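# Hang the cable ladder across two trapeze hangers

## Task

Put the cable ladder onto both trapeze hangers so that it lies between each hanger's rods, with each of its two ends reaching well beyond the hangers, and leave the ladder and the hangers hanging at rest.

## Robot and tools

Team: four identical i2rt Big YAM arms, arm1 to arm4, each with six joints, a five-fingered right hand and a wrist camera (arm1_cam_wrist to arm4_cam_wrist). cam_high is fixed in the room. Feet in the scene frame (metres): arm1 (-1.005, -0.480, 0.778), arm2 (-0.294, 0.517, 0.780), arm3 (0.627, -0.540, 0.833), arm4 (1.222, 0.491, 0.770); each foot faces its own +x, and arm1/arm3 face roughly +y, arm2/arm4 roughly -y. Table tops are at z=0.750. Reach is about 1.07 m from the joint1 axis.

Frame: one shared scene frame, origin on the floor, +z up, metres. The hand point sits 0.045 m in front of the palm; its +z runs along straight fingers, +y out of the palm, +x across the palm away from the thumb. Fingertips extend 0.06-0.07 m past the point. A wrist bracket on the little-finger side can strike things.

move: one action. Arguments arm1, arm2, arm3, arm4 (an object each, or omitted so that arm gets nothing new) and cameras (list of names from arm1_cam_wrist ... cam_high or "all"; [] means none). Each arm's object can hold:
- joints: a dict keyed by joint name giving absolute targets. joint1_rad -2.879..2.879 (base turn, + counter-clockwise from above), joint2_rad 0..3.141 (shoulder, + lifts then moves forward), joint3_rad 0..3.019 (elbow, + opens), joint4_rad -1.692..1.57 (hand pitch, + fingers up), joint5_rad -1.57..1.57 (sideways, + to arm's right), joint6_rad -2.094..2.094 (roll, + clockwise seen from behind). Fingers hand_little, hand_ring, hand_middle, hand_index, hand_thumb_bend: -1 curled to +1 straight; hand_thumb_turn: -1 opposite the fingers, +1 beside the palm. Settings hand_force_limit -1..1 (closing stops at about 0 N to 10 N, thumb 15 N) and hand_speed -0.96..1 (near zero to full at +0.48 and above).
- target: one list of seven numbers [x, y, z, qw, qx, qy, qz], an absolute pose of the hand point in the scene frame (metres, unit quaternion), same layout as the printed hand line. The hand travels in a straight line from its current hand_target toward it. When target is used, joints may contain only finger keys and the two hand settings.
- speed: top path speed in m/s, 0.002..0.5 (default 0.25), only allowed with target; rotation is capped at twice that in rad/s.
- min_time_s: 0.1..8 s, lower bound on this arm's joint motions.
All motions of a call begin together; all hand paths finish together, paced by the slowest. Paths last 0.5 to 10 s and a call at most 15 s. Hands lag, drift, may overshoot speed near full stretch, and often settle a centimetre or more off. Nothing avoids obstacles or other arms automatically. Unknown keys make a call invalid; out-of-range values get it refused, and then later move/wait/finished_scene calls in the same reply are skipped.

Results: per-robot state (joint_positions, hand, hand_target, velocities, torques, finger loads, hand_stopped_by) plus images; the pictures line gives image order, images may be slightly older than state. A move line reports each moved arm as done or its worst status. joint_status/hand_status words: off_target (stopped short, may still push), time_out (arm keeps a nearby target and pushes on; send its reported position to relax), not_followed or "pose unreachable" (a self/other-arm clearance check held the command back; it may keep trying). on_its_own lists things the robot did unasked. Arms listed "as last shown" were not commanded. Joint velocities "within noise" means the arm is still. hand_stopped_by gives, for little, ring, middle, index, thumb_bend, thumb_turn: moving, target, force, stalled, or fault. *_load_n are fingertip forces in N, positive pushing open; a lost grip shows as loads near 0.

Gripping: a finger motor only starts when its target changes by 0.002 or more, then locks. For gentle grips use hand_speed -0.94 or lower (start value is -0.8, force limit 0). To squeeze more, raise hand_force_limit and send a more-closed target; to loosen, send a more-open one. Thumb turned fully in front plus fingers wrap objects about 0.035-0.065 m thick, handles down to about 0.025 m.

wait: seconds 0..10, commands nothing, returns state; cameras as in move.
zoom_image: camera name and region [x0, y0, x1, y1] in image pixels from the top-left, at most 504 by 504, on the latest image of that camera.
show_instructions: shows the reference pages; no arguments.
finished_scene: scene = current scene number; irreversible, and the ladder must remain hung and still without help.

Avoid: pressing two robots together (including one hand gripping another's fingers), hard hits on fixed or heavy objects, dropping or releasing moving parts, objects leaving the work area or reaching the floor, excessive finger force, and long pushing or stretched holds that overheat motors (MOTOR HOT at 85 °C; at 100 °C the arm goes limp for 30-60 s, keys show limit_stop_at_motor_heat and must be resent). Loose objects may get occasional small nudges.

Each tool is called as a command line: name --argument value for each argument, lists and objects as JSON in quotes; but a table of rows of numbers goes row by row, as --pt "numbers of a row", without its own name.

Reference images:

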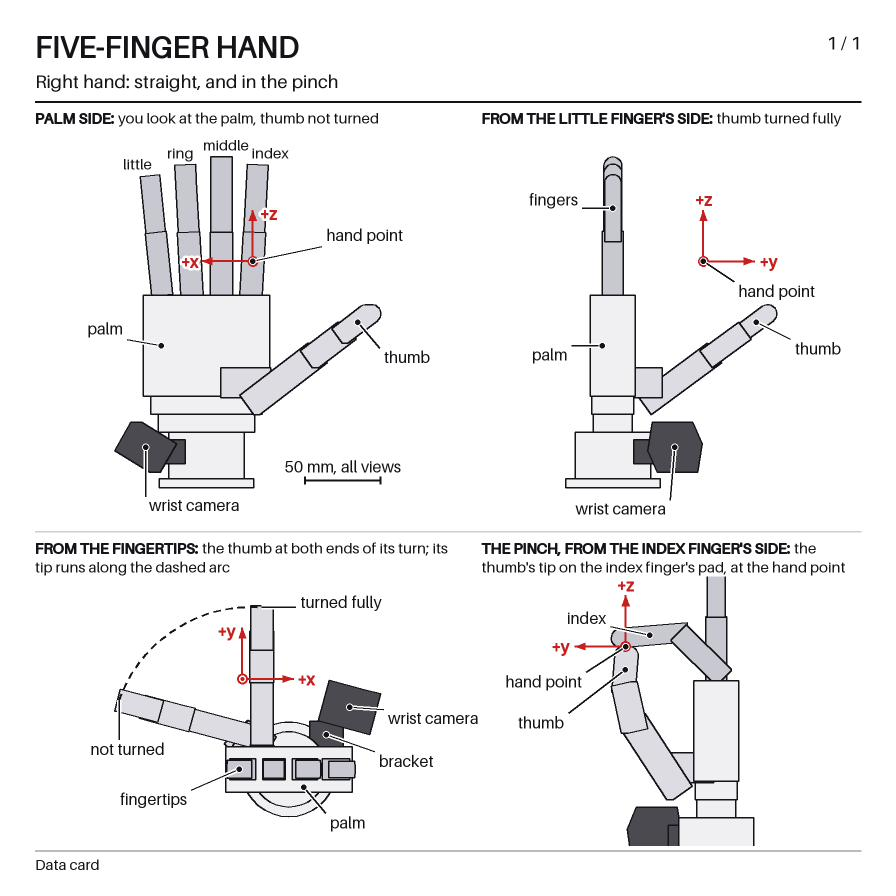

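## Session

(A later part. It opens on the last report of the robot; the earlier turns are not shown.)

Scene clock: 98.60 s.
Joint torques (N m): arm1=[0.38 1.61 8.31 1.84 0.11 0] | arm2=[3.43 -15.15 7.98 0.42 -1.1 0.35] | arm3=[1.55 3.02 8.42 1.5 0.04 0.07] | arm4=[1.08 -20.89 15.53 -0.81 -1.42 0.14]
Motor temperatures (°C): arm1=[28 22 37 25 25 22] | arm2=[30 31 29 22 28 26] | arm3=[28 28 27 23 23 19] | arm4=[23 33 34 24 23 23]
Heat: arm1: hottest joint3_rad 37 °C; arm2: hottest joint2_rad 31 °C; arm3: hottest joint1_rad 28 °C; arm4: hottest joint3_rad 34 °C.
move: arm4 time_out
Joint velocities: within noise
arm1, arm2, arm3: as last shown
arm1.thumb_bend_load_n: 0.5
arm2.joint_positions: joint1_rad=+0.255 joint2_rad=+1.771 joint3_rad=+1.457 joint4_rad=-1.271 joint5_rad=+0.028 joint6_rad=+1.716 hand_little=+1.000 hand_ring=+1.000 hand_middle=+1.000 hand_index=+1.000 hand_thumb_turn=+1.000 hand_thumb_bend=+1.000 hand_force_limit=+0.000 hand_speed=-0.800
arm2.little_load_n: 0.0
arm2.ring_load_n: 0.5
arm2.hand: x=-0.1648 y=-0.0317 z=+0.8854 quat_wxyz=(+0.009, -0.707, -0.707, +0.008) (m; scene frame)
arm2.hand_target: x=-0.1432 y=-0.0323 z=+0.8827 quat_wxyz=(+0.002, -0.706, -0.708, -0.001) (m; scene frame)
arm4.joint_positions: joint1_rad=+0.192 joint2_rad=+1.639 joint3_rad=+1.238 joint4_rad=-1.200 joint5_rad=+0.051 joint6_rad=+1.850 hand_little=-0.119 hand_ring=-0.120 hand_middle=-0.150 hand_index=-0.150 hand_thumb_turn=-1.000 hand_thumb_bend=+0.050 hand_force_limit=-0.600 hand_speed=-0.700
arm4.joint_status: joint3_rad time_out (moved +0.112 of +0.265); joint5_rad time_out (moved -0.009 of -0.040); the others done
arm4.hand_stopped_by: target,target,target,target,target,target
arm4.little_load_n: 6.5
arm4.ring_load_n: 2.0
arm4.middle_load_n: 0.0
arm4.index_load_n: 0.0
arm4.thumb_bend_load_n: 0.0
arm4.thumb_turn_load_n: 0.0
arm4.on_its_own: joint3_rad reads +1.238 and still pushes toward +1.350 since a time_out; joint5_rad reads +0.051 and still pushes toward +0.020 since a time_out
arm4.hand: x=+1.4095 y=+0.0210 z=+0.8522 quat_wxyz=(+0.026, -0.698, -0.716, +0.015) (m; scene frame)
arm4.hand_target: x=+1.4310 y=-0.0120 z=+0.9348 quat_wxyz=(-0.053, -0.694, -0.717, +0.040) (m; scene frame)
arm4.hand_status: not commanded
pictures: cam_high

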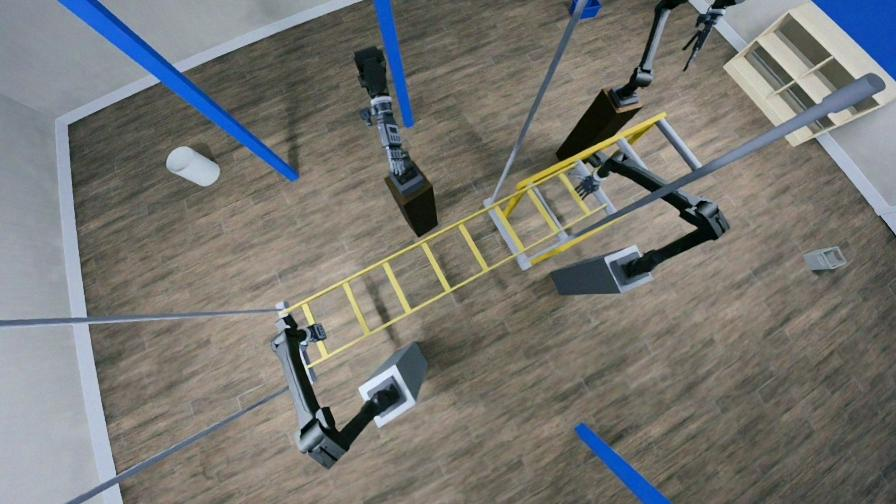

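move --cameras '["cam_high", "arm4_cam_wrist"]'

zoom_image --camera "cam_high" --region '[260, 280, 350, 390]'

Scene clock: 100.07 s.
Joint torques (N m): arm1=[0.85 1.9 8.36 1.7 0.11 0] | arm2=[4.19 -15.38 7.82 0.38 -1.15 0.31] | arm3=[1.49 2.84 8.38 1.48 0.04 0.06] | arm4=[1.03 -20.6 15.47 -0.83 -1.41 0.12]
Motor temperatures (°C): arm1=[28 22 37 25 25 22] | arm2=[30 31 29 22 28 26] | arm3=[28 28 27 23 23 19] | arm4=[23 33 35 24 23 23]
Heat: arm1: hottest joint3_rad 37 °C; arm2: hottest joint2_rad 31 °C; arm3: hottest joint1_rad 28 °C; arm4: hottest joint3_rad 35 °C.
Joint velocities: within noise
arm1.joint_positions: joint1_rad=-0.444 joint2_rad=+0.649 joint3_rad=+1.320 joint4_rad=-1.533 joint5_rad=+0.043 joint6_rad=-1.031 hand_little=+1.000 hand_ring=+1.000 hand_middle=+1.000 hand_index=+1.000 hand_thumb_turn=+1.000 hand_thumb_bend=+1.000 hand_force_limit=+0.000 hand_speed=-0.800
arm1.joint_status: not commanded
arm1.hand_stopped_by: target,target,target,target,target,target
arm1.little_load_n: 0.0
arm1.ring_load_n: 0.0
arm1.middle_load_n: 0.0
arm1.index_load_n: 0.0
arm1.thumb_bend_load_n: 0.0
arm1.thumb_turn_load_n: 0.0
arm1.hand: x=-0.8577 y=-0.3491 z=+1.1884 quat_wxyz=(-0.223, +0.919, +0.190, +0.265) (m; scene frame)
arm1.hand_target: x=-0.8576 y=-0.3490 z=+1.1955 quat_wxyz=(-0.229, +0.916, +0.189, +0.271) (m; scene frame)
arm1.hand_status: not commanded
arm2.joint_positions: joint1_rad=+0.255 joint2_rad=+1.771 joint3_rad=+1.457 joint4_rad=-1.271 joint5_rad=+0.028 joint6_rad=+1.716 hand_little=+1.000 hand_ring=+1.000 hand_middle=+1.000 hand_index=+1.000 hand_thumb_turn=+1.000 hand_thumb_bend=+1.000 hand_force_limit=+0.000 hand_speed=-0.800
arm2.joint_status: not commanded
arm2.hand_stopped_by: target,target,target,target,target,target
arm2.little_load_n: 0.0
arm2.ring_load_n: 0.5
arm2.middle_load_n: 0.0
arm2.index_load_n: 0.0
arm2.thumb_bend_load_n: 0.0
arm2.thumb_turn_load_n: 0.0
arm2.hand: x=-0.1648 y=-0.0317 z=+0.8854 quat_wxyz=(+0.009, -0.707, -0.707, +0.008) (m; scene frame)
arm2.hand_target: x=-0.1432 y=-0.0323 z=+0.8827 quat_wxyz=(+0.002, -0.706, -0.708, -0.001) (m; scene frame)
arm2.hand_status: not commanded
arm3.joint_positions: joint1_rad=-0.222 joint2_rad=+0.623 joint3_rad=+1.430 joint4_rad=-1.351 joint5_rad=+0.129 joint6_rad=-1.048 hand_little=+1.000 hand_ring=+1.000 hand_middle=+1.000 hand_index=+1.000 hand_thumb_turn=+1.000 hand_thumb_bend=+1.000 hand_force_limit=+0.000 hand_speed=-0.800
arm3.joint_status: not commanded
arm3.hand_stopped_by: target,target,target,target,target,target
arm3.little_load_n: 0.0
arm3.ring_load_n: 0.0
arm3.middle_load_n: 0.0
arm3.index_load_n: 0.0
arm3.thumb_bend_load_n: 0.0
arm3.thumb_turn_load_n: 0.0
arm3.hand: x=+0.7044 y=-0.3359 z=+1.3329 quat_wxyz=(-0.382, +0.785, +0.373, +0.315) (m; scene frame)
arm3.hand_target: x=+0.7042 y=-0.3375 z=+1.3413 quat_wxyz=(-0.390, +0.780, +0.370, +0.320) (m; scene frame)
arm3.hand_status: not commanded
arm4.joint_positions: joint1_rad=+0.192 joint2_rad=+1.639 joint3_rad=+1.238 joint4_rad=-1.200 joint5_rad=+0.051 joint6_rad=+1.850 hand_little=-0.119 hand_ring=-0.120 hand_middle=-0.150 hand_index=-0.150 hand_thumb_turn=-1.000 hand_thumb_bend=+0.050 hand_force_limit=-0.600 hand_speed=-0.700
arm4.joint_status: joint3_rad time_out (moved +0.112 of +0.265); joint5_rad time_out (moved -0.009 of -0.040); the others done
arm4.hand_stopped_by: target,target,target,target,target,target
arm4.little_load_n: 6.5
arm4.ring_load_n: 2.0
arm4.middle_load_n: 0.5
arm4.index_load_n: 0.0
arm4.thumb_bend_load_n: 0.0
arm4.thumb_turn_load_n: 0.0
arm4.on_its_own: joint3_rad reads +1.238 and still pushes toward +1.350 since a time_out; joint5_rad reads +0.051 and still pushes toward +0.020 since a time_out
arm4.hand: x=+1.4095 y=+0.0210 z=+0.8522 quat_wxyz=(+0.026, -0.698, -0.716, +0.015) (m; scene frame)
arm4.hand_target: x=+1.4310 y=-0.0120 z=+0.9348 quat_wxyz=(-0.053, -0.694, -0.717, +0.040) (m; scene frame)
arm4.hand_status: not commanded
pictures: arm4_cam_wrist, cam_high
camera_calibration:
arm4_cam_wrist: T_world_to_cam=[[0.954296, 0.282503, -0.097529, -1.26131], [0.293929, -0.828097, 0.477348, -0.805745], [0.054089, -0.484198, -0.873285, 0.791974], [0, 0, 0, 1]] pos_world=[1.39765, 0.072561, 0.953226]

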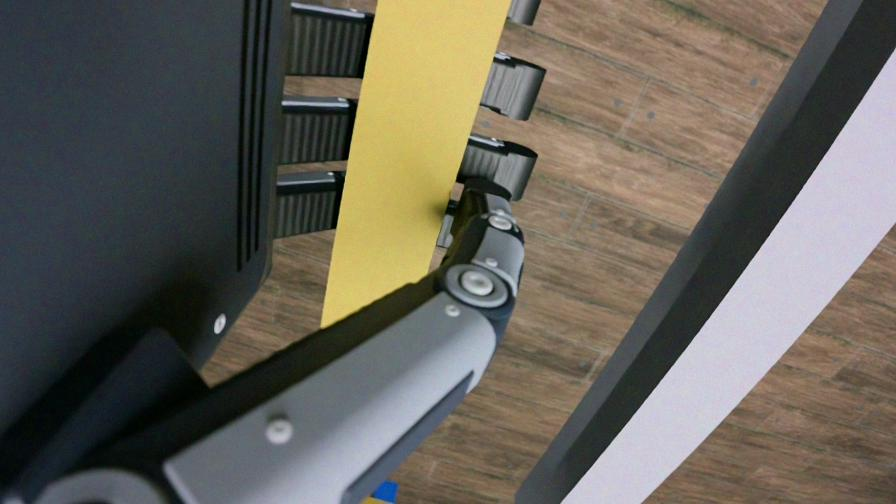

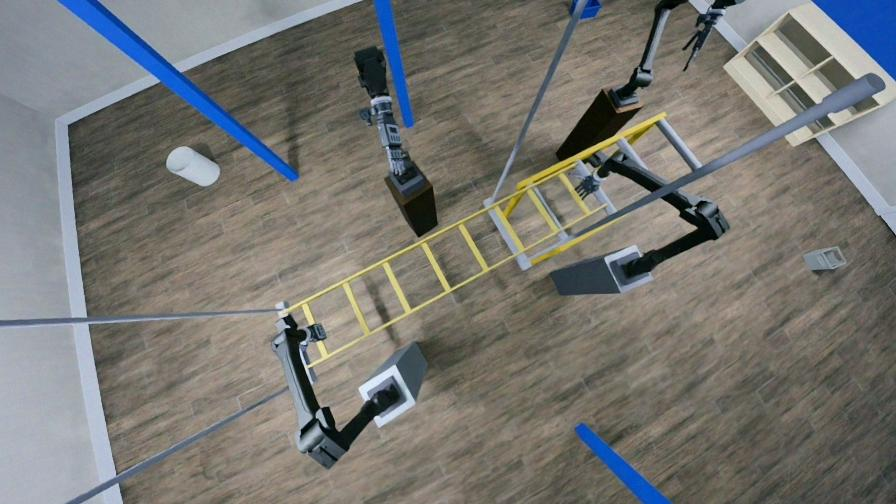

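Scaled by 4.582 from the camera's 896x504 image, which has a finer 1280x720 frame.

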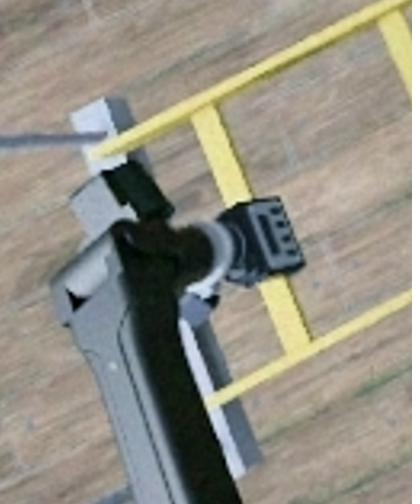

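move --arm2 '{"target": [-0.085, -0.036, 0.886, 0, 0.7071, 0.7071, 0], "speed": 0.08}' --arm4 '{"target": [1.475, -0.012, 0.94, 0.0706, 0.7036, 0.7036, -0.0706], "speed": 0.08}' --cameras '["cam_high"]'

zoom_image --camera "cam_high" --region '[260, 280, 350, 390]'

Scene clock: 102.50 s.
Joint torques (N m): arm1=[0.97 1.85 8.35 1.7 0.1 -0.03] | arm2=[5.66 -13.1 11.38 -0.12 -2.19 0.5] | arm3=[1.49 2.9 8.4 1.5 0.04 0.07] | arm4=[2.02 -22.77 13.78 0.12 -0.56 0.43]
Motor temperatures (°C): arm1=[28 22 37 25 24 22] | arm2=[30 31 29 22 28 26] | arm3=[28 28 27 23 23 19] | arm4=[23 33 35 24 23 23]
Heat: arm1: hottest joint3_rad 37 °C; arm2: hottest joint2_rad 31 °C; arm3: hottest joint1_rad 28 °C; arm4: hottest joint3_rad 35 °C.
move: arm2 off_target; arm4 off_target
Joint velocities: within noise
arm1, arm3: as last shown
arm2.joint_positions: joint1_rad=+0.335 joint2_rad=+1.773 joint3_rad=+1.462 joint4_rad=-1.279 joint5_rad=+0.051 joint6_rad=+1.805 hand_little=+1.000 hand_ring=+1.000 hand_middle=+1.000 hand_index=+1.000 hand_thumb_turn=+1.000 hand_thumb_bend=+1.000 hand_force_limit=+0.000 hand_speed=-0.800
arm2.joint_status: not commanded
arm2.hand_stopped_by: target,target,target,target,target,target
arm2.little_load_n: 0.5
arm2.ring_load_n: 0.5
arm2.middle_load_n: 0.0
arm2.index_load_n: 0.0
arm2.thumb_bend_load_n: 0.0
arm2.thumb_turn_load_n: 0.0
arm2.hand: x=-0.1280 y=-0.0259 z=+0.8857 quat_wxyz=(+0.016, -0.710, -0.704, +0.018) (m; scene frame)
arm2.hand_target: x=-0.0861 y=-0.0331 z=+0.8865 quat_wxyz=(+0.000, -0.707, -0.708, +0.000) (m; scene frame)
arm2.hand_status: off_target (0.044 m and 2.8 deg from the pose sent, 0.080 m and 1.4 deg at the start)
arm4.joint_positions: joint1_rad=+0.284 joint2_rad=+1.639 joint3_rad=+1.238 joint4_rad=-1.174 joint5_rad=+0.088 joint6_rad=+1.953 hand_little=-0.120 hand_ring=-0.120 hand_middle=-0.150 hand_index=-0.150 hand_thumb_turn=-1.000 hand_thumb_bend=+0.050 hand_force_limit=-0.600 hand_speed=-0.700
arm4.joint_status: not commanded
arm4.hand_stopped_by: target,target,target,target,target,target
arm4.little_load_n: 1.0
arm4.ring_load_n: 0.5
arm4.middle_load_n: 3.0
arm4.index_load_n: 2.5
arm4.thumb_bend_load_n: 0.0
arm4.thumb_turn_load_n: 0.0
arm4.hand: x=+1.4455 y=+0.0248 z=+0.8524 quat_wxyz=(+0.019, -0.702, -0.711, +0.039) (m; scene frame)
arm4.hand_target: x=+1.4716 y=-0.0043 z=+0.9403 quat_wxyz=(-0.071, -0.703, -0.704, +0.069) (m; scene frame)
arm4.hand_status: off_target (0.100 m and 10.9 deg from the pose sent, 0.114 m and 12.8 deg at the start; pose on its path clipped on 21 of 47 steps)
pictures: cam_high

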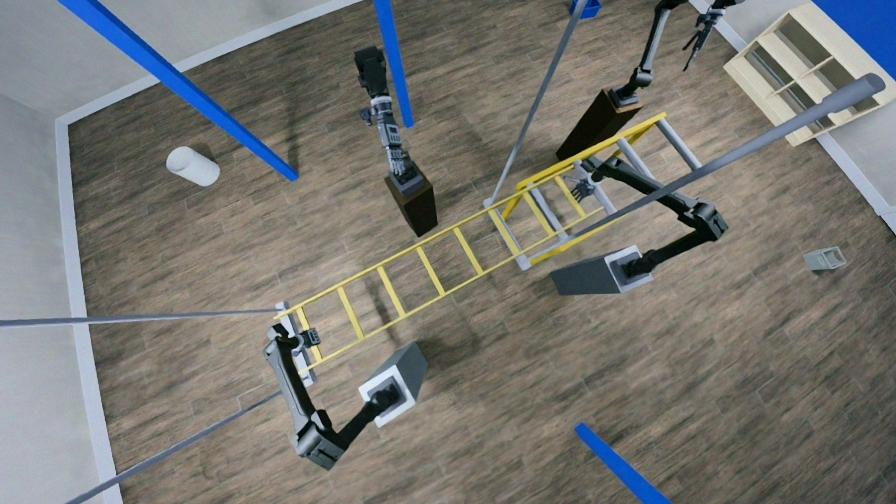

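Scaled by 4.582 from the camera's 896x504 image, which has a finer 1280x720 frame.

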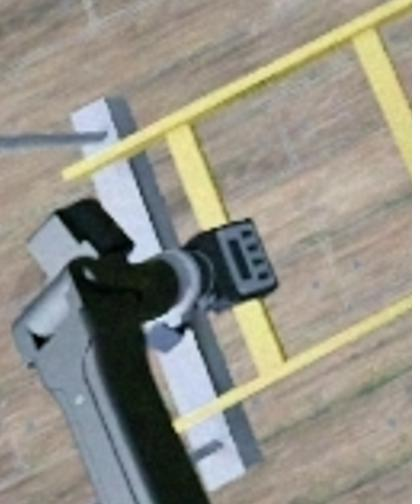

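move --arm2 '{"target": [-0.020, -0.036, 0.890, 0, 0.7071, 0.7071, 0], "speed": 0.08}' --arm4 '{"target": [1.535, -0.03, 0.94, 0.0706, 0.7036, 0.7036, -0.0706], "speed": 0.08}' --cameras '["cam_high", "arm4_cam_wrist"]'

zoom_image --camera "cam_high" --region '[260, 280, 350, 390]'

Scene clock: 107.63 s.
Joint torques (N m): arm1=[0.32 1.55 8.24 1.69 0.1 -0.01] | arm2=[6.77 -12.63 11.88 0.92 -2.63 0.58] | arm3=[1.55 2.96 8.39 1.48 0.04 0.07] | arm4=[1.08 -22.42 14.22 0.42 0.06 0.38]
Motor temperatures (°C): arm1=[28 22 37 25 24 22] | arm2=[30 31 29 22 29 26] | arm3=[28 28 27 23 23 19] | arm4=[23 33 35 24 23 23]
Heat: arm1: hottest joint3_rad 37 °C; arm2: hottest joint2_rad 31 °C; arm3: hottest joint1_rad 28 °C; arm4: hottest joint3_rad 35 °C.
move: arm2 off_target; arm4 off_target
Joint velocities: within noise
arm1, arm3: as last shown
arm2.joint_positions: joint1_rad=+0.430 joint2_rad=+1.804 joint3_rad=+1.532 joint4_rad=-1.333 joint5_rad=+0.060 joint6_rad=+1.904 hand_little=+1.000 hand_ring=+1.000 hand_middle=+1.000 hand_index=+1.000 hand_thumb_turn=+1.000 hand_thumb_bend=+1.000 hand_force_limit=+0.000 hand_speed=-0.800
arm2.joint_status: not commanded
arm2.hand_stopped_by: target,target,target,target,target,target
arm2.little_load_n: 1.0
arm2.ring_load_n: 0.5
arm2.middle_load_n: 0.0
arm2.index_load_n: 0.5
arm2.thumb_bend_load_n: -0.5
arm2.thumb_turn_load_n: 0.0
arm2.hand: x=-0.0787 y=-0.0249 z=+0.8946 quat_wxyz=(+0.023, -0.711, -0.702, +0.020) (m; scene frame)
arm2.hand_target: x=-0.0225 y=-0.0307 z=+0.8911 quat_wxyz=(+0.000, -0.706, -0.708, -0.001) (m; scene frame)
arm2.hand_status: off_target (0.060 m and 3.6 deg from the pose sent, 0.109 m and 2.8 deg at the start)
arm4.joint_positions: joint1_rad=+0.387 joint2_rad=+1.698 joint3_rad=+1.238 joint4_rad=-1.127 joint5_rad=+0.091 joint6_rad=+2.050 hand_little=-0.120 hand_ring=-0.120 hand_middle=-0.150 hand_index=-0.150 hand_thumb_turn=-1.000 hand_thumb_bend=+0.050 hand_force_limit=-0.600 hand_speed=-0.700
arm4.joint_status: not commanded
arm4.hand_stopped_by: target,target,target,target,target,target
arm4.little_load_n: 0.5
arm4.ring_load_n: 0.5
arm4.middle_load_n: 2.5
arm4.index_load_n: 2.5
arm4.thumb_bend_load_n: 0.0
arm4.thumb_turn_load_n: 0.0
arm4.hand: x=+1.4936 y=+0.0357 z=+0.8258 quat_wxyz=(+0.021, -0.699, -0.714, +0.041) (m; scene frame)
arm4.hand_target: x=+1.5193 y=-0.0038 z=+0.9107 quat_wxyz=(-0.071, -0.704, -0.704, +0.069) (m; scene frame)
arm4.hand_status: off_target (0.138 m and 11.1 deg from the pose sent, 0.137 m and 10.9 deg at the start; pose on its path clipped on 44 of 48 steps)
pictures: arm4_cam_wrist, cam_high
camera_calibration:
arm4_cam_wrist: T_world_to_cam=[[0.951567, 0.274693, -0.138071, -1.31045], [0.306244, -0.807319, 0.504431, -0.847128], [0.0270969, -0.522283, -0.852341, 0.795886], [0, 0, 0, 1]] pos_world=[1.48484, 0.0917482, 0.92475]

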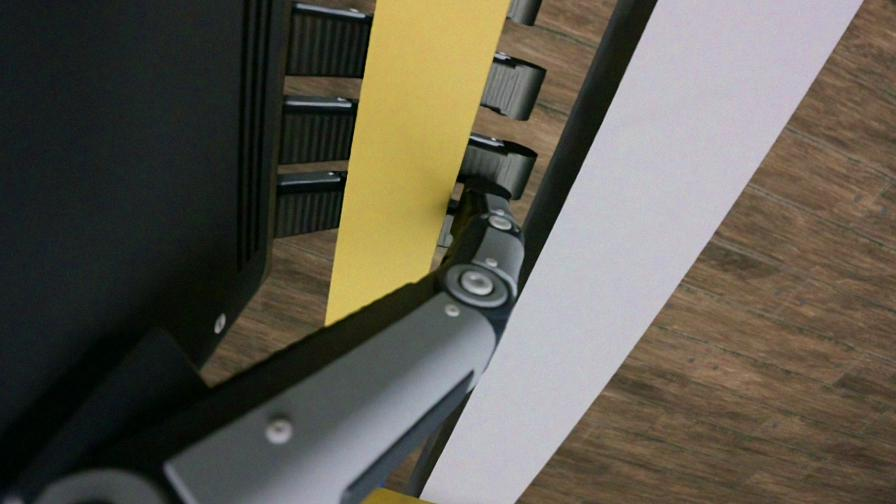

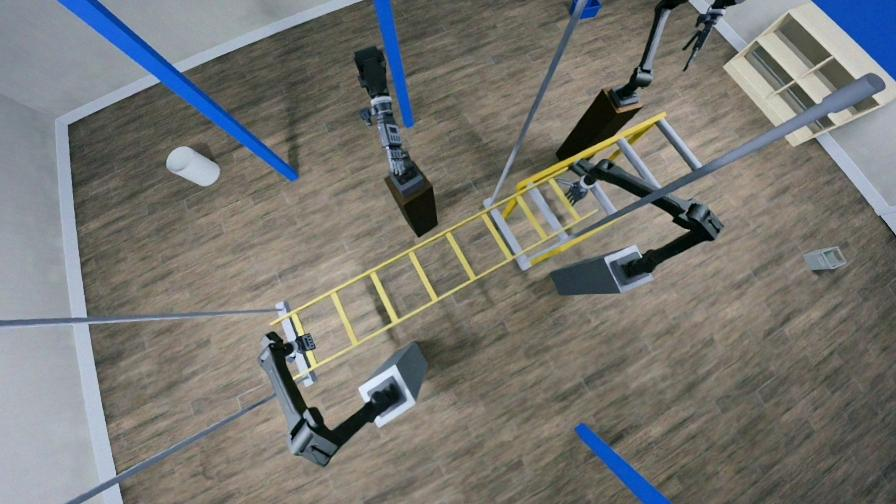

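Scaled by 4.582 from the camera's 896x504 image, which has a finer 1280x720 frame.

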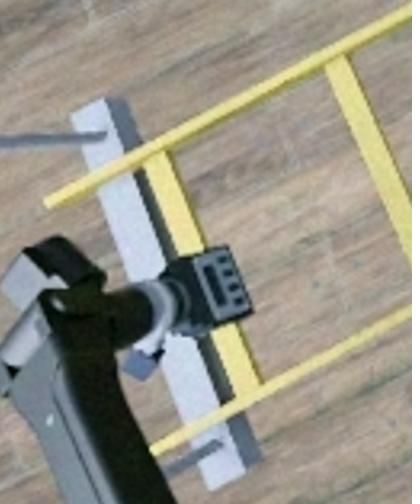

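move --arm4 '{"target": [1.52, -0.033, 0.905, 0.0706, 0.7036, 0.7036, -0.0706], "speed": 0.06}' --cameras '["cam_high"]'

zoom_image --camera "cam_high" --region '[260, 280, 350, 390]'

Scene clock: 109.77 s.
Joint torques (N m): arm1=[0.97 1.79 8.25 1.8 0.09 0] | arm2=[7.3 -12.04 11.88 0.54 -2.63 0.56] | arm3=[1.61 2.9 8.4 1.47 0.04 0.07] | arm4=[-0.56 -19.78 15.45 0.94 0.06 0.11]
Motor temperatures (°C): arm1=[28 22 37 25 24 22] | arm2=[30 31 30 22 30 26] | arm3=[28 28 28 23 23 19] | arm4=[23 33 35 24 22 23]
Heat: arm1: hottest joint3_rad 37 °C; arm2: hottest joint2_rad 31 °C; arm3: hottest joint1_rad 28 °C; arm4: hottest joint3_rad 35 °C.
move: arm4 off_target
Joint velocities: within noise
arm1, arm2, arm3: as last shown
arm1.index_load_n: -0.5
arm2.joint_positions: joint1_rad=+0.430 joint2_rad=+1.804 joint3_rad=+1.532 joint4_rad=-1.333 joint5_rad=+0.060 joint6_rad=+1.905 hand_little=+1.000 hand_ring=+1.000 hand_middle=+1.000 hand_index=+1.000 hand_thumb_turn=+1.000 hand_thumb_bend=+1.000 hand_force_limit=+0.000 hand_speed=-0.800
arm2.index_load_n: 0.0
arm2.thumb_bend_load_n: 0.0
arm2.hand: x=-0.0787 y=-0.0249 z=+0.8946 quat_wxyz=(+0.023, -0.712, -0.702, +0.020) (m; scene frame)
arm2.hand_target: x=-0.0226 y=-0.0307 z=+0.8911 quat_wxyz=(+0.000, -0.706, -0.708, -0.001) (m; scene frame)
arm3.thumb_bend_load_n: -0.5
arm4.joint_positions: joint1_rad=+0.384 joint2_rad=+1.700 joint3_rad=+1.238 joint4_rad=-1.124 joint5_rad=+0.091 joint6_rad=+2.048 hand_little=-0.120 hand_ring=-0.120 hand_middle=-0.150 hand_index=-0.150 hand_thumb_turn=-1.000 hand_thumb_bend=+0.050 hand_force_limit=-0.600 hand_speed=-0.700
arm4.joint_status: not commanded
arm4.hand_stopped_by: target,target,target,target,target,target
arm4.little_load_n: 0.5
arm4.ring_load_n: 0.0
arm4.middle_load_n: 2.0
arm4.index_load_n: 2.5
arm4.thumb_bend_load_n: 0.0
arm4.thumb_turn_load_n: 0.0
arm4.hand: x=+1.4921 y=+0.0344 z=+0.8248 quat_wxyz=(+0.021, -0.700, -0.713, +0.041) (m; scene frame)
arm4.hand_target: x=+1.5128 y=-0.0187 z=+0.9030 quat_wxyz=(-0.071, -0.704, -0.704, +0.071) (m; scene frame)
arm4.hand_status: off_target (0.108 m and 11.1 deg from the pose sent, 0.108 m and 11.1 deg at the start; pose on its path clipped on 25 of 30 steps)
pictures: cam_high

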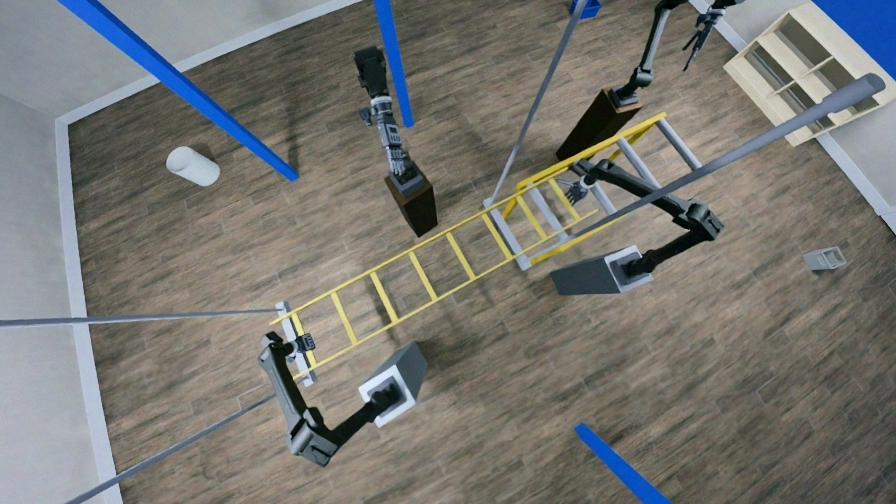

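Scaled by 4.582 from the camera's 896x504 image, which has a finer 1280x720 frame.

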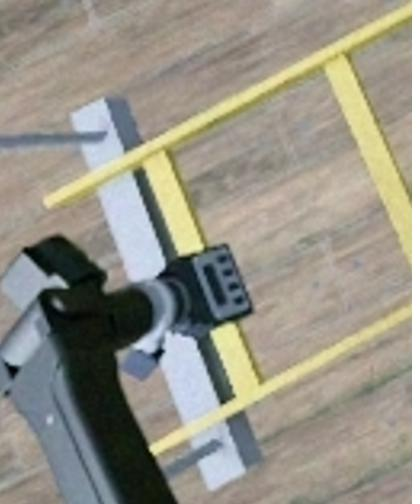

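move --arm4 '{"target": [1.505, -0.02, 0.815, 0.0706, 0.7036, 0.7036, -0.0706], "speed": 0.06}' --cameras '["cam_high", "arm4_cam_wrist"]'

zoom_image --camera "cam_high" --region '[260, 280, 350, 390]'

Scene clock: 112.33 s.
Joint torques (N m): arm1=[0.56 1.44 8.35 1.78 0.09 0] | arm2=[6.42 -12.75 11.79 0.99 -2.29 0.51] | arm3=[1.61 2.84 8.39 1.48 0.04 0.06] | arm4=[0.38 -14.68 7.06 1.09 -0.23 0.04]
Motor temperatures (°C): arm1=[28 22 37 25 24 22] | arm2=[30 31 30 22 30 26] | arm3=[28 28 28 23 23 19] | arm4=[23 33 35 24 22 23]
Heat: arm1: hottest joint3_rad 37 °C; arm2: hottest joint2_rad 31 °C; arm3: hottest joint1_rad 28 °C; arm4: hottest joint3_rad 35 °C.
move: arm4 done
Joint velocities: within noise
arm1, arm2, arm3: as last shown
arm1.index_load_n: 0.0
arm2.joint_positions: joint1_rad=+0.439 joint2_rad=+1.805 joint3_rad=+1.532 joint4_rad=-1.342 joint5_rad=+0.051 joint6_rad=+1.913 hand_little=+1.000 hand_ring=+1.000 hand_middle=+1.000 hand_index=+1.000 hand_thumb_turn=+1.000 hand_thumb_bend=+1.000 hand_force_limit=+0.000 hand_speed=-0.800
arm2.little_load_n: 0.5
arm2.ring_load_n: 1.0
arm2.index_load_n: -0.5
arm2.hand: x=-0.0732 y=-0.0205 z=+0.8941 quat_wxyz=(+0.026, -0.711, -0.702, +0.014) (m; scene frame)
arm2.hand_target: x=-0.0225 y=-0.0306 z=+0.8911 quat_wxyz=(+0.000, -0.706, -0.708, -0.001) (m; scene frame)
arm3.index_load_n: -0.5
arm3.thumb_bend_load_n: 0.0
arm4.joint_positions: joint1_rad=+0.355 joint2_rad=+1.718 joint3_rad=+1.215 joint4_rad=-0.895 joint5_rad=+0.094 joint6_rad=+2.041 hand_little=-0.120 hand_ring=-0.120 hand_middle=-0.150 hand_index=-0.150 hand_thumb_turn=-1.000 hand_thumb_bend=+0.050 hand_force_limit=-0.600 hand_speed=-0.700
arm4.joint_status: not commanded
arm4.hand_stopped_by: target,target,target,target,target,target
arm4.little_load_n: 0.5
arm4.ring_load_n: 0.0
arm4.middle_load_n: 0.0
arm4.index_load_n: 1.0
arm4.thumb_bend_load_n: 0.0
arm4.thumb_turn_load_n: 0.0
arm4.hand: x=+1.5010 y=-0.0173 z=+0.8232 quat_wxyz=(-0.068, -0.708, -0.700, +0.071) (m; scene frame)
arm4.hand_target: x=+1.5048 y=-0.0197 z=+0.8151 quat_wxyz=(-0.070, -0.704, -0.704, +0.071) (m; scene frame)
arm4.hand_status: done (0.009 m and 0.8 deg from the pose sent, 0.057 m and 11.1 deg at the start)
pictures: arm4_cam_wrist, cam_high
camera_calibration:
arm4_cam_wrist: T_world_to_cam=[[0.967684, 0.231713, -0.0994781, -1.36005], [0.238854, -0.715796, 0.65619, -0.913047], [0.0808417, -0.658745, -0.74801, 0.596779], [0, 0, 0, 1]] pos_world=[1.48594, 0.054711, 0.910234]

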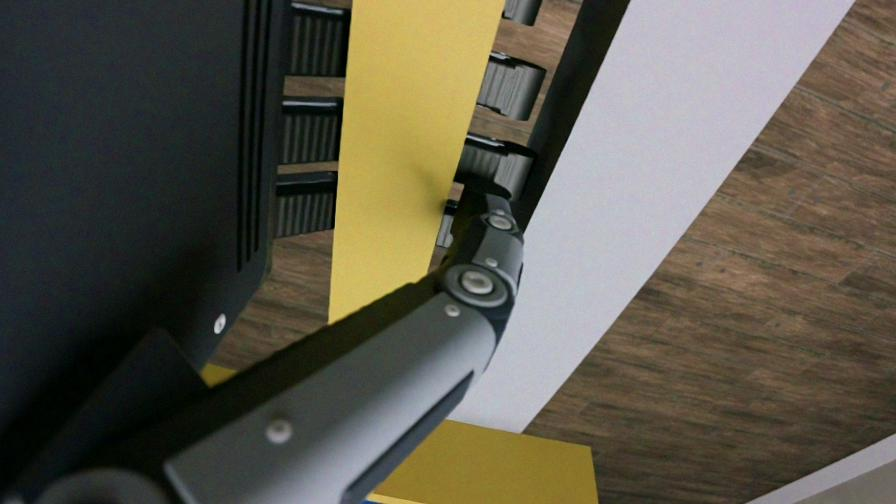

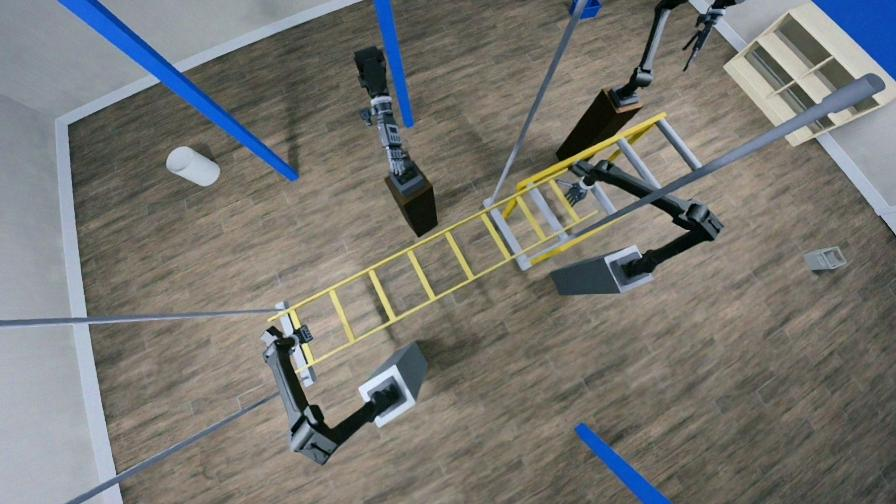

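Scaled by 4.582 from the camera's 896x504 image, which has a finer 1280x720 frame.

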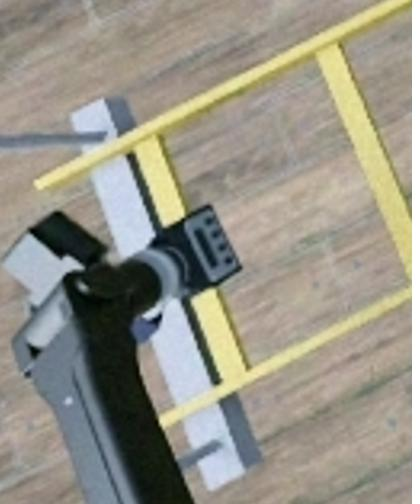

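move --arm4 '{"target": [1.505, 0.002, 0.825, 0.0706, 0.7036, 0.7036, -0.0706], "speed": 0.06}' --cameras '["cam_high"]'

zoom_image --camera "cam_high" --region '[260, 280, 350, 390]'

Scene clock: 113.83 s.
Joint torques (N m): arm1=[0.73 1.79 8.25 1.8 0.1 0] | arm2=[6.59 -12.75 11.88 1.09 -2.33 0.48] | arm3=[1.61 2.9 8.39 1.48 0.04 0.07] | arm4=[1.08 -16.97 6.27 0.39 -0.06 0.26]
Motor temperatures (°C): arm1=[28 22 37 25 24 22] | arm2=[30 31 31 22 30 26] | arm3=[28 28 28 23 23 19] | arm4=[23 33 35 24 22 23]
Heat: arm1: hottest joint3_rad 37 °C; arm2: hottest joint2_rad 31 °C; arm3: hottest joint1_rad 28 °C; arm4: hottest joint3_rad 35 °C.
move: arm4 done
Joint velocities: within noise
arm1, arm2, arm3: as last shown
arm1.index_load_n: -0.5
arm2.joint_positions: joint1_rad=+0.439 joint2_rad=+1.805 joint3_rad=+1.532 joint4_rad=-1.343 joint5_rad=+0.052 joint6_rad=+1.913 hand_little=+1.000 hand_ring=+1.000 hand_middle=+1.000 hand_index=+1.000 hand_thumb_turn=+1.000 hand_thumb_bend=+1.000 hand_force_limit=+0.000 hand_speed=-0.800
arm2.ring_load_n: 0.5
arm2.index_load_n: 0.0
arm2.hand: x=-0.0734 y=-0.0204 z=+0.8941 quat_wxyz=(+0.026, -0.711, -0.702, +0.015) (m; scene frame)
arm2.hand_target: x=-0.0225 y=-0.0307 z=+0.8911 quat_wxyz=(+0.000, -0.706, -0.708, -0.001) (m; scene frame)
arm3.index_load_n: 0.0
arm4.joint_positions: joint1_rad=+0.368 joint2_rad=+1.695 joint3_rad=+1.177 joint4_rad=-0.886 joint5_rad=+0.094 joint6_rad=+2.044 hand_little=-0.120 hand_ring=-0.120 hand_middle=-0.150 hand_index=-0.150 hand_thumb_turn=-1.000 hand_thumb_bend=+0.050 hand_force_limit=-0.600 hand_speed=-0.700
arm4.joint_status: not commanded
arm4.hand_stopped_by: target,target,target,target,target,target
arm4.little_load_n: 0.0
arm4.ring_load_n: 0.0
arm4.middle_load_n: 0.0
arm4.index_load_n: 0.0
arm4.thumb_bend_load_n: 0.0
arm4.thumb_turn_load_n: 0.0
arm4.hand: x=+1.5017 y=-0.0021 z=+0.8198 quat_wxyz=(-0.065, -0.704, -0.704, +0.070) (m; scene frame)
arm4.hand_target: x=+1.5049 y=+0.0019 z=+0.8249 quat_wxyz=(-0.071, -0.704, -0.704, +0.071) (m; scene frame)
arm4.hand_status: done (0.007 m and 0.7 deg from the pose sent, 0.020 m and 0.8 deg at the start)
pictures: cam_high

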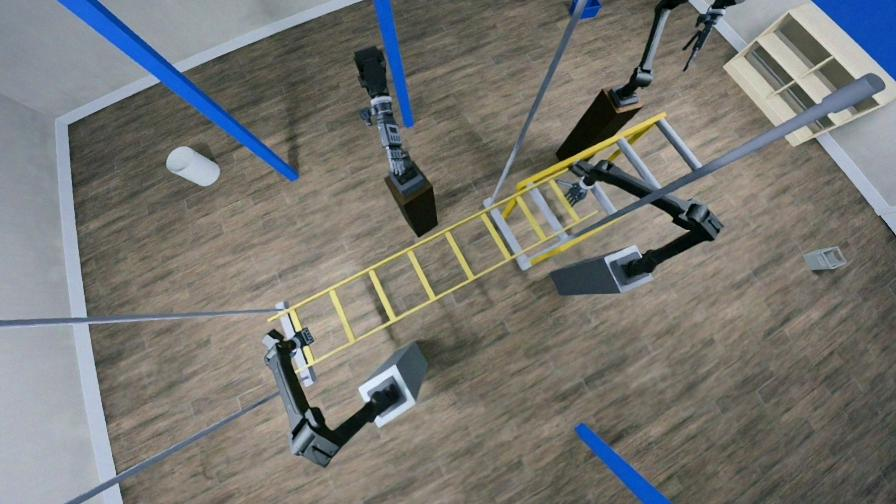

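Scaled by 4.582 from the camera's 896x504 image, which has a finer 1280x720 frame.

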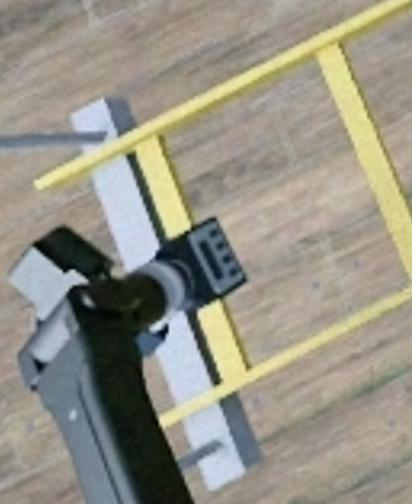

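move --arm4 '{"joints": {"hand_little": 1, "hand_ring": 1, "hand_middle": 1, "hand_index": 1, "hand_thumb_bend": 1, "hand_speed": -0.3}}'

move --arm4 '{"target": [1.50, 0.0, 0.96, 0, 0.7071, 0.7071, 0], "speed": 0.15}' --cameras '["cam_high", "arm4_cam_wrist"]'

zoom_image --camera "cam_high" --region '[260, 280, 350, 390]'

Scene clock: 116.67 s.
Joint torques (N m): arm1=[0.73 1.85 8.24 1.69 0.09 -0.01] | arm2=[6.59 -12.69 11.99 1.11 -2.31 0.5] | arm3=[1.49 2.9 8.4 1.47 0.04 0.06] | arm4=[0.97 -16.97 6.24 0.32 -0.04 0.23]
Motor temperatures (°C): arm1=[28 22 37 25 24 22] | arm2=[30 31 31 22 30 26] | arm3=[28 28 28 23 23 19] | arm4=[23 33 35 24 22 23]
Heat: arm1: hottest joint3_rad 37 °C; arm2: hottest joint2_rad 31 °C; arm3: hottest joint1_rad 28 °C; arm4: hottest joint3_rad 35 °C.
move: arm4 done
Joint velocities: within noise
arm1, arm2, arm3: as last shown
arm1.index_load_n: 0.0
arm2.thumb_bend_load_n: -0.5
arm3.middle_load_n: -0.5
arm4.joint_positions: joint1_rad=+0.369 joint2_rad=+1.693 joint3_rad=+1.177 joint4_rad=-0.886 joint5_rad=+0.094 joint6_rad=+2.044 hand_little=+1.000 hand_ring=+1.000 hand_middle=+1.000 hand_index=+1.000 hand_thumb_turn=-1.000 hand_thumb_bend=+1.000 hand_force_limit=-0.600 hand_speed=-0.300
arm4.joint_status: all done
arm4.hand_stopped_by: target,target,target,target,target,target
arm4.little_load_n: 0.0
arm4.ring_load_n: 0.0
arm4.middle_load_n: 0.0
arm4.index_load_n: 0.0
arm4.thumb_bend_load_n: 0.0
arm4.thumb_turn_load_n: 0.0
arm4.hand: x=+1.5021 y=-0.0020 z=+0.8210 quat_wxyz=(-0.066, -0.704, -0.704, +0.070) (m; scene frame)
arm4.hand_target: x=+1.5050 y=+0.0020 z=+0.8250 quat_wxyz=(-0.071, -0.704, -0.704, +0.071) (m; scene frame)
arm4.hand_status: not commanded
pictures: none

Scene clock: 118.40 s.
Joint torques (N m): arm1=[0.91 1.67 8.34 1.74 0.11 -0.01] | arm2=[6.24 -12.16 12.03 1.13 -2.31 0.51] | arm3=[1.55 2.96 8.4 1.47 0.04 0.06] | arm4=[-0.38 -14.27 11.4 -0.46 -0.31 0.01]
Motor temperatures (°C): arm1=[28 22 37 25 24 22] | arm2=[30 31 32 22 30 26] | arm3=[28 28 28 23 23 19] | arm4=[23 33 35 24 22 23]
Heat: arm1: hottest joint3_rad 37 °C; arm2: hottest joint3_rad 32 °C; arm3: hottest joint1_rad 28 °C; arm4: hottest joint3_rad 35 °C.
move: arm4 off_target
Joint velocities: within noise
arm1, arm2, arm3: as last shown
arm2.thumb_bend_load_n: 0.0
arm3.middle_load_n: 0.0
arm4.joint_positions: joint1_rad=+0.340 joint2_rad=+1.655 joint3_rad=+1.516 joint4_rad=-1.452 joint5_rad=+0.005 joint6_rad=+2.025 hand_little=+1.000 hand_ring=+1.000 hand_middle=+1.000 hand_index=+1.000 hand_thumb_turn=-1.000 hand_thumb_bend=+1.000 hand_force_limit=-0.600 hand_speed=-0.300
arm4.joint_status: not commanded
arm4.hand_stopped_by: target,target,target,target,target,target
arm4.little_load_n: 0.0
arm4.ring_load_n: 0.0
arm4.middle_load_n: 0.0
arm4.index_load_n: 0.0
arm4.thumb_bend_load_n: -0.5
arm4.thumb_turn_load_n: 0.0
arm4.hand: x=+1.4963 y=+0.0153 z=+0.9492 quat_wxyz=(+0.011, -0.708, -0.707, -0.001) (m; scene frame)
arm4.hand_target: x=+1.4997 y=+0.0006 z=+0.9601 quat_wxyz=(-0.001, -0.707, -0.707, +0.000) (m; scene frame)
arm4.hand_status: off_target (0.019 m and 1.2 deg from the pose sent, 0.139 m and 11.0 deg at the start)
pictures: arm4_cam_wrist, cam_high
camera_calibration:
arm4_cam_wrist: T_world_to_cam=[[0.964943, 0.256712, -0.0546289, -1.38928], [0.250139, -0.836479, 0.487579, -0.82624], [0.0794713, -0.48415, -0.871368, 0.829364], [0, 0, 0, 1]] pos_world=[1.48134, 0.0670494, 1.04964]

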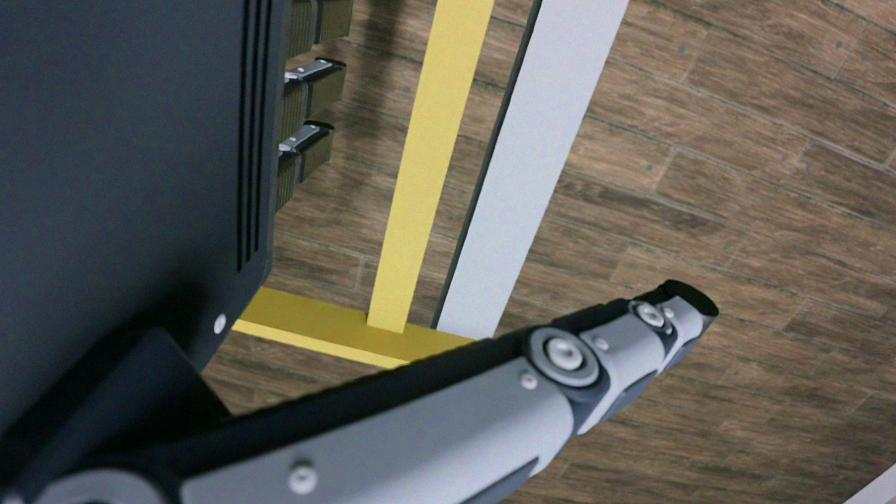

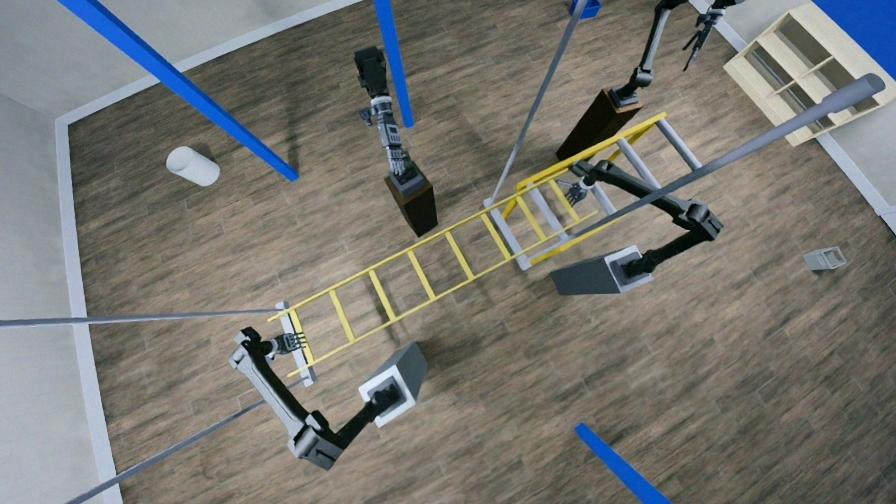

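Scaled by 4.582 from the camera's 896x504 image, which has a finer 1280x720 frame.

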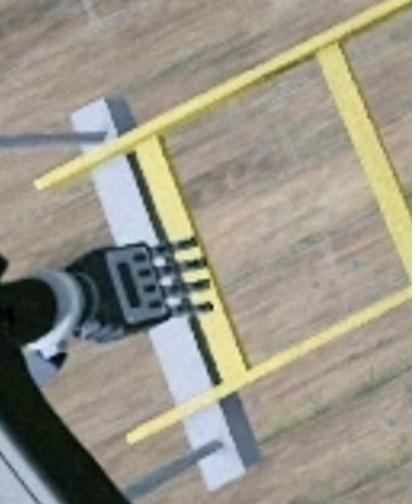

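move --arm4 '{"target": [1.05, 0.0, 0.97, 0, 0.7071, 0.7071, 0], "speed": 0.3, "joints": {"hand_thumb_turn": 1, "hand_speed": 0}}' --cameras '["cam_high", "arm4_cam_wrist"]'

Scene clock: 121.87 s.
Joint torques (N m): arm1=[1.32 1.9 8.24 1.8 0.09 -0.03] | arm2=[6.24 -12.1 11.86 1.14 -2.33 0.51] | arm3=[1.44 2.9 8.4 1.47 0.04 0.06] | arm4=[0.91 -13.8 11.45 -0.43 -0.29 0.04]
Motor temperatures (°C): arm1=[28 22 37 25 24 22] | arm2=[30 31 32 22 31 26] | arm3=[28 28 28 23 23 19] | arm4=[23 33 35 24 22 23]
Heat: arm1: hottest joint3_rad 37 °C; arm2: hottest joint3_rad 32 °C; arm3: hottest joint1_rad 28 °C; arm4: hottest joint3_rad 35 °C.
move: arm4 off_target
Joint velocities: within noise
arm1.joint_positions: joint1_rad=-0.444 joint2_rad=+0.649 joint3_rad=+1.320 joint4_rad=-1.533 joint5_rad=+0.043 joint6_rad=-1.031 hand_little=+1.000 hand_ring=+1.000 hand_middle=+1.000 hand_index=+1.000 hand_thumb_turn=+1.000 hand_thumb_bend=+1.000 hand_force_limit=+0.000 hand_speed=-0.800
arm1.joint_status: not commanded
arm1.hand_stopped_by: target,target,target,target,target,target
arm1.little_load_n: 0.0
arm1.ring_load_n: 0.0
arm1.middle_load_n: 0.0
arm1.index_load_n: 0.0
arm1.thumb_bend_load_n: 0.0
arm1.thumb_turn_load_n: 0.0
arm1.hand: x=-0.8577 y=-0.3491 z=+1.1884 quat_wxyz=(-0.223, +0.919, +0.190, +0.265) (m; scene frame)
arm1.hand_target: x=-0.8576 y=-0.3490 z=+1.1955 quat_wxyz=(-0.229, +0.916, +0.189, +0.271) (m; scene frame)
arm1.hand_status: not commanded
arm2: as last shown
arm2.ring_load_n: 1.0
arm3.joint_positions: joint1_rad=-0.222 joint2_rad=+0.623 joint3_rad=+1.430 joint4_rad=-1.351 joint5_rad=+0.129 joint6_rad=-1.048 hand_little=+1.000 hand_ring=+1.000 hand_middle=+1.000 hand_index=+1.000 hand_thumb_turn=+1.000 hand_thumb_bend=+1.000 hand_force_limit=+0.000 hand_speed=-0.800
arm3.joint_status: not commanded
arm3.hand_stopped_by: target,target,target,target,target,target
arm3.little_load_n: 0.0
arm3.ring_load_n: 0.0
arm3.middle_load_n: 0.0
arm3.index_load_n: 0.0
arm3.thumb_bend_load_n: 0.0
arm3.thumb_turn_load_n: 0.0
arm3.hand: x=+0.7044 y=-0.3359 z=+1.3329 quat_wxyz=(-0.382, +0.785, +0.373, +0.315) (m; scene frame)
arm3.hand_target: x=+0.7042 y=-0.3375 z=+1.3413 quat_wxyz=(-0.390, +0.780, +0.370, +0.320) (m; scene frame)
arm3.hand_status: not commanded
arm4.joint_positions: joint1_rad=-0.583 joint2_rad=+1.661 joint3_rad=+1.559 joint4_rad=-1.483 joint5_rad=+0.005 joint6_rad=+1.116 hand_little=+1.000 hand_ring=+1.000 hand_middle=+1.000 hand_index=+1.000 hand_thumb_turn=+1.000 hand_thumb_bend=+1.000 hand_force_limit=-0.600 hand_speed=+0.000
arm4.joint_status: all done
arm4.hand_stopped_by: target,target,target,target,target,target
arm4.little_load_n: 0.0
arm4.ring_load_n: 0.0
arm4.middle_load_n: 0.0
arm4.index_load_n: 0.0
arm4.thumb_bend_load_n: 0.0
arm4.thumb_turn_load_n: 0.0
arm4.hand: x=+1.0530 y=+0.0146 z=+0.9637 quat_wxyz=(+0.004, -0.713, -0.701, -0.006) (m; scene frame)
arm4.hand_target: x=+1.0502 y=+0.0005 z=+0.9700 quat_wxyz=(+0.000, -0.707, -0.707, +0.001) (m; scene frame)
arm4.hand_status: off_target (0.016 m and 1.3 deg from the pose sent, 0.447 m and 1.3 deg at the start)
pictures: arm4_cam_wrist, cam_high
camera_calibration:
arm4_cam_wrist: T_world_to_cam=[[0.969433, 0.242036, -0.0402334, -0.978908], [0.229901, -0.838791, 0.493533, -0.707392], [0.0857053, -0.487697, -0.868796, 0.867887], [0, 0, 0, 1]] pos_world=[1.03723, 0.0668421, 1.06375]

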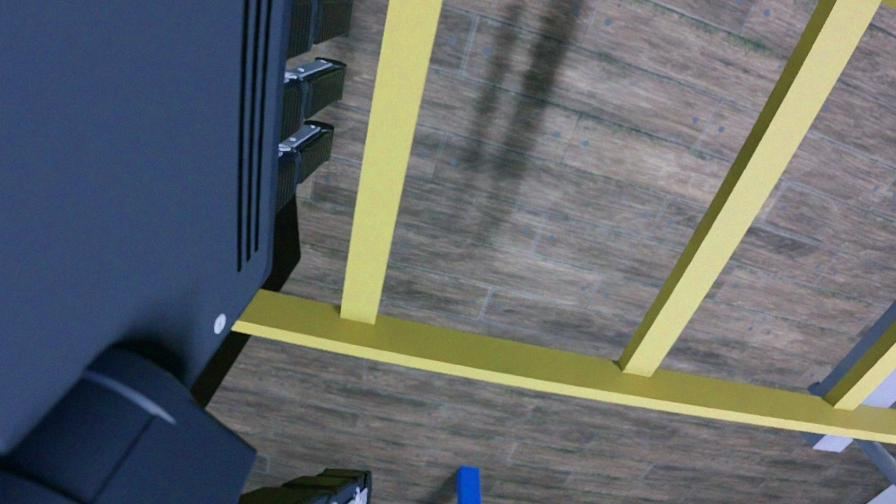

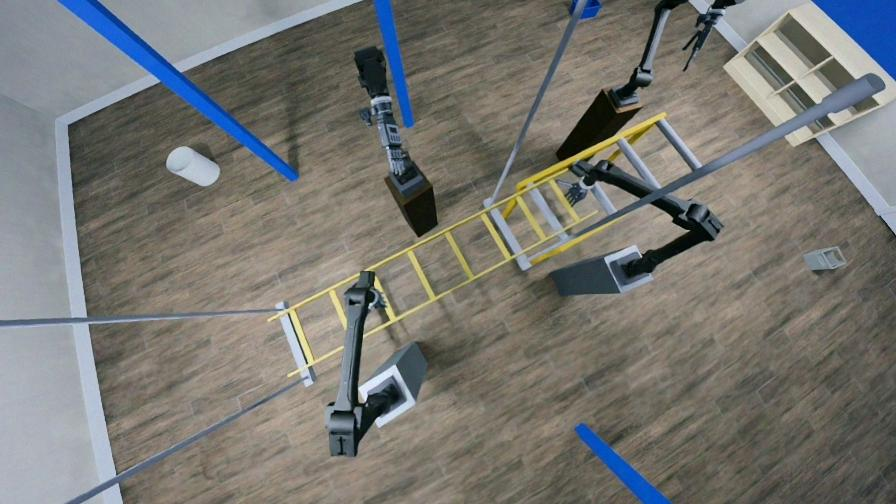

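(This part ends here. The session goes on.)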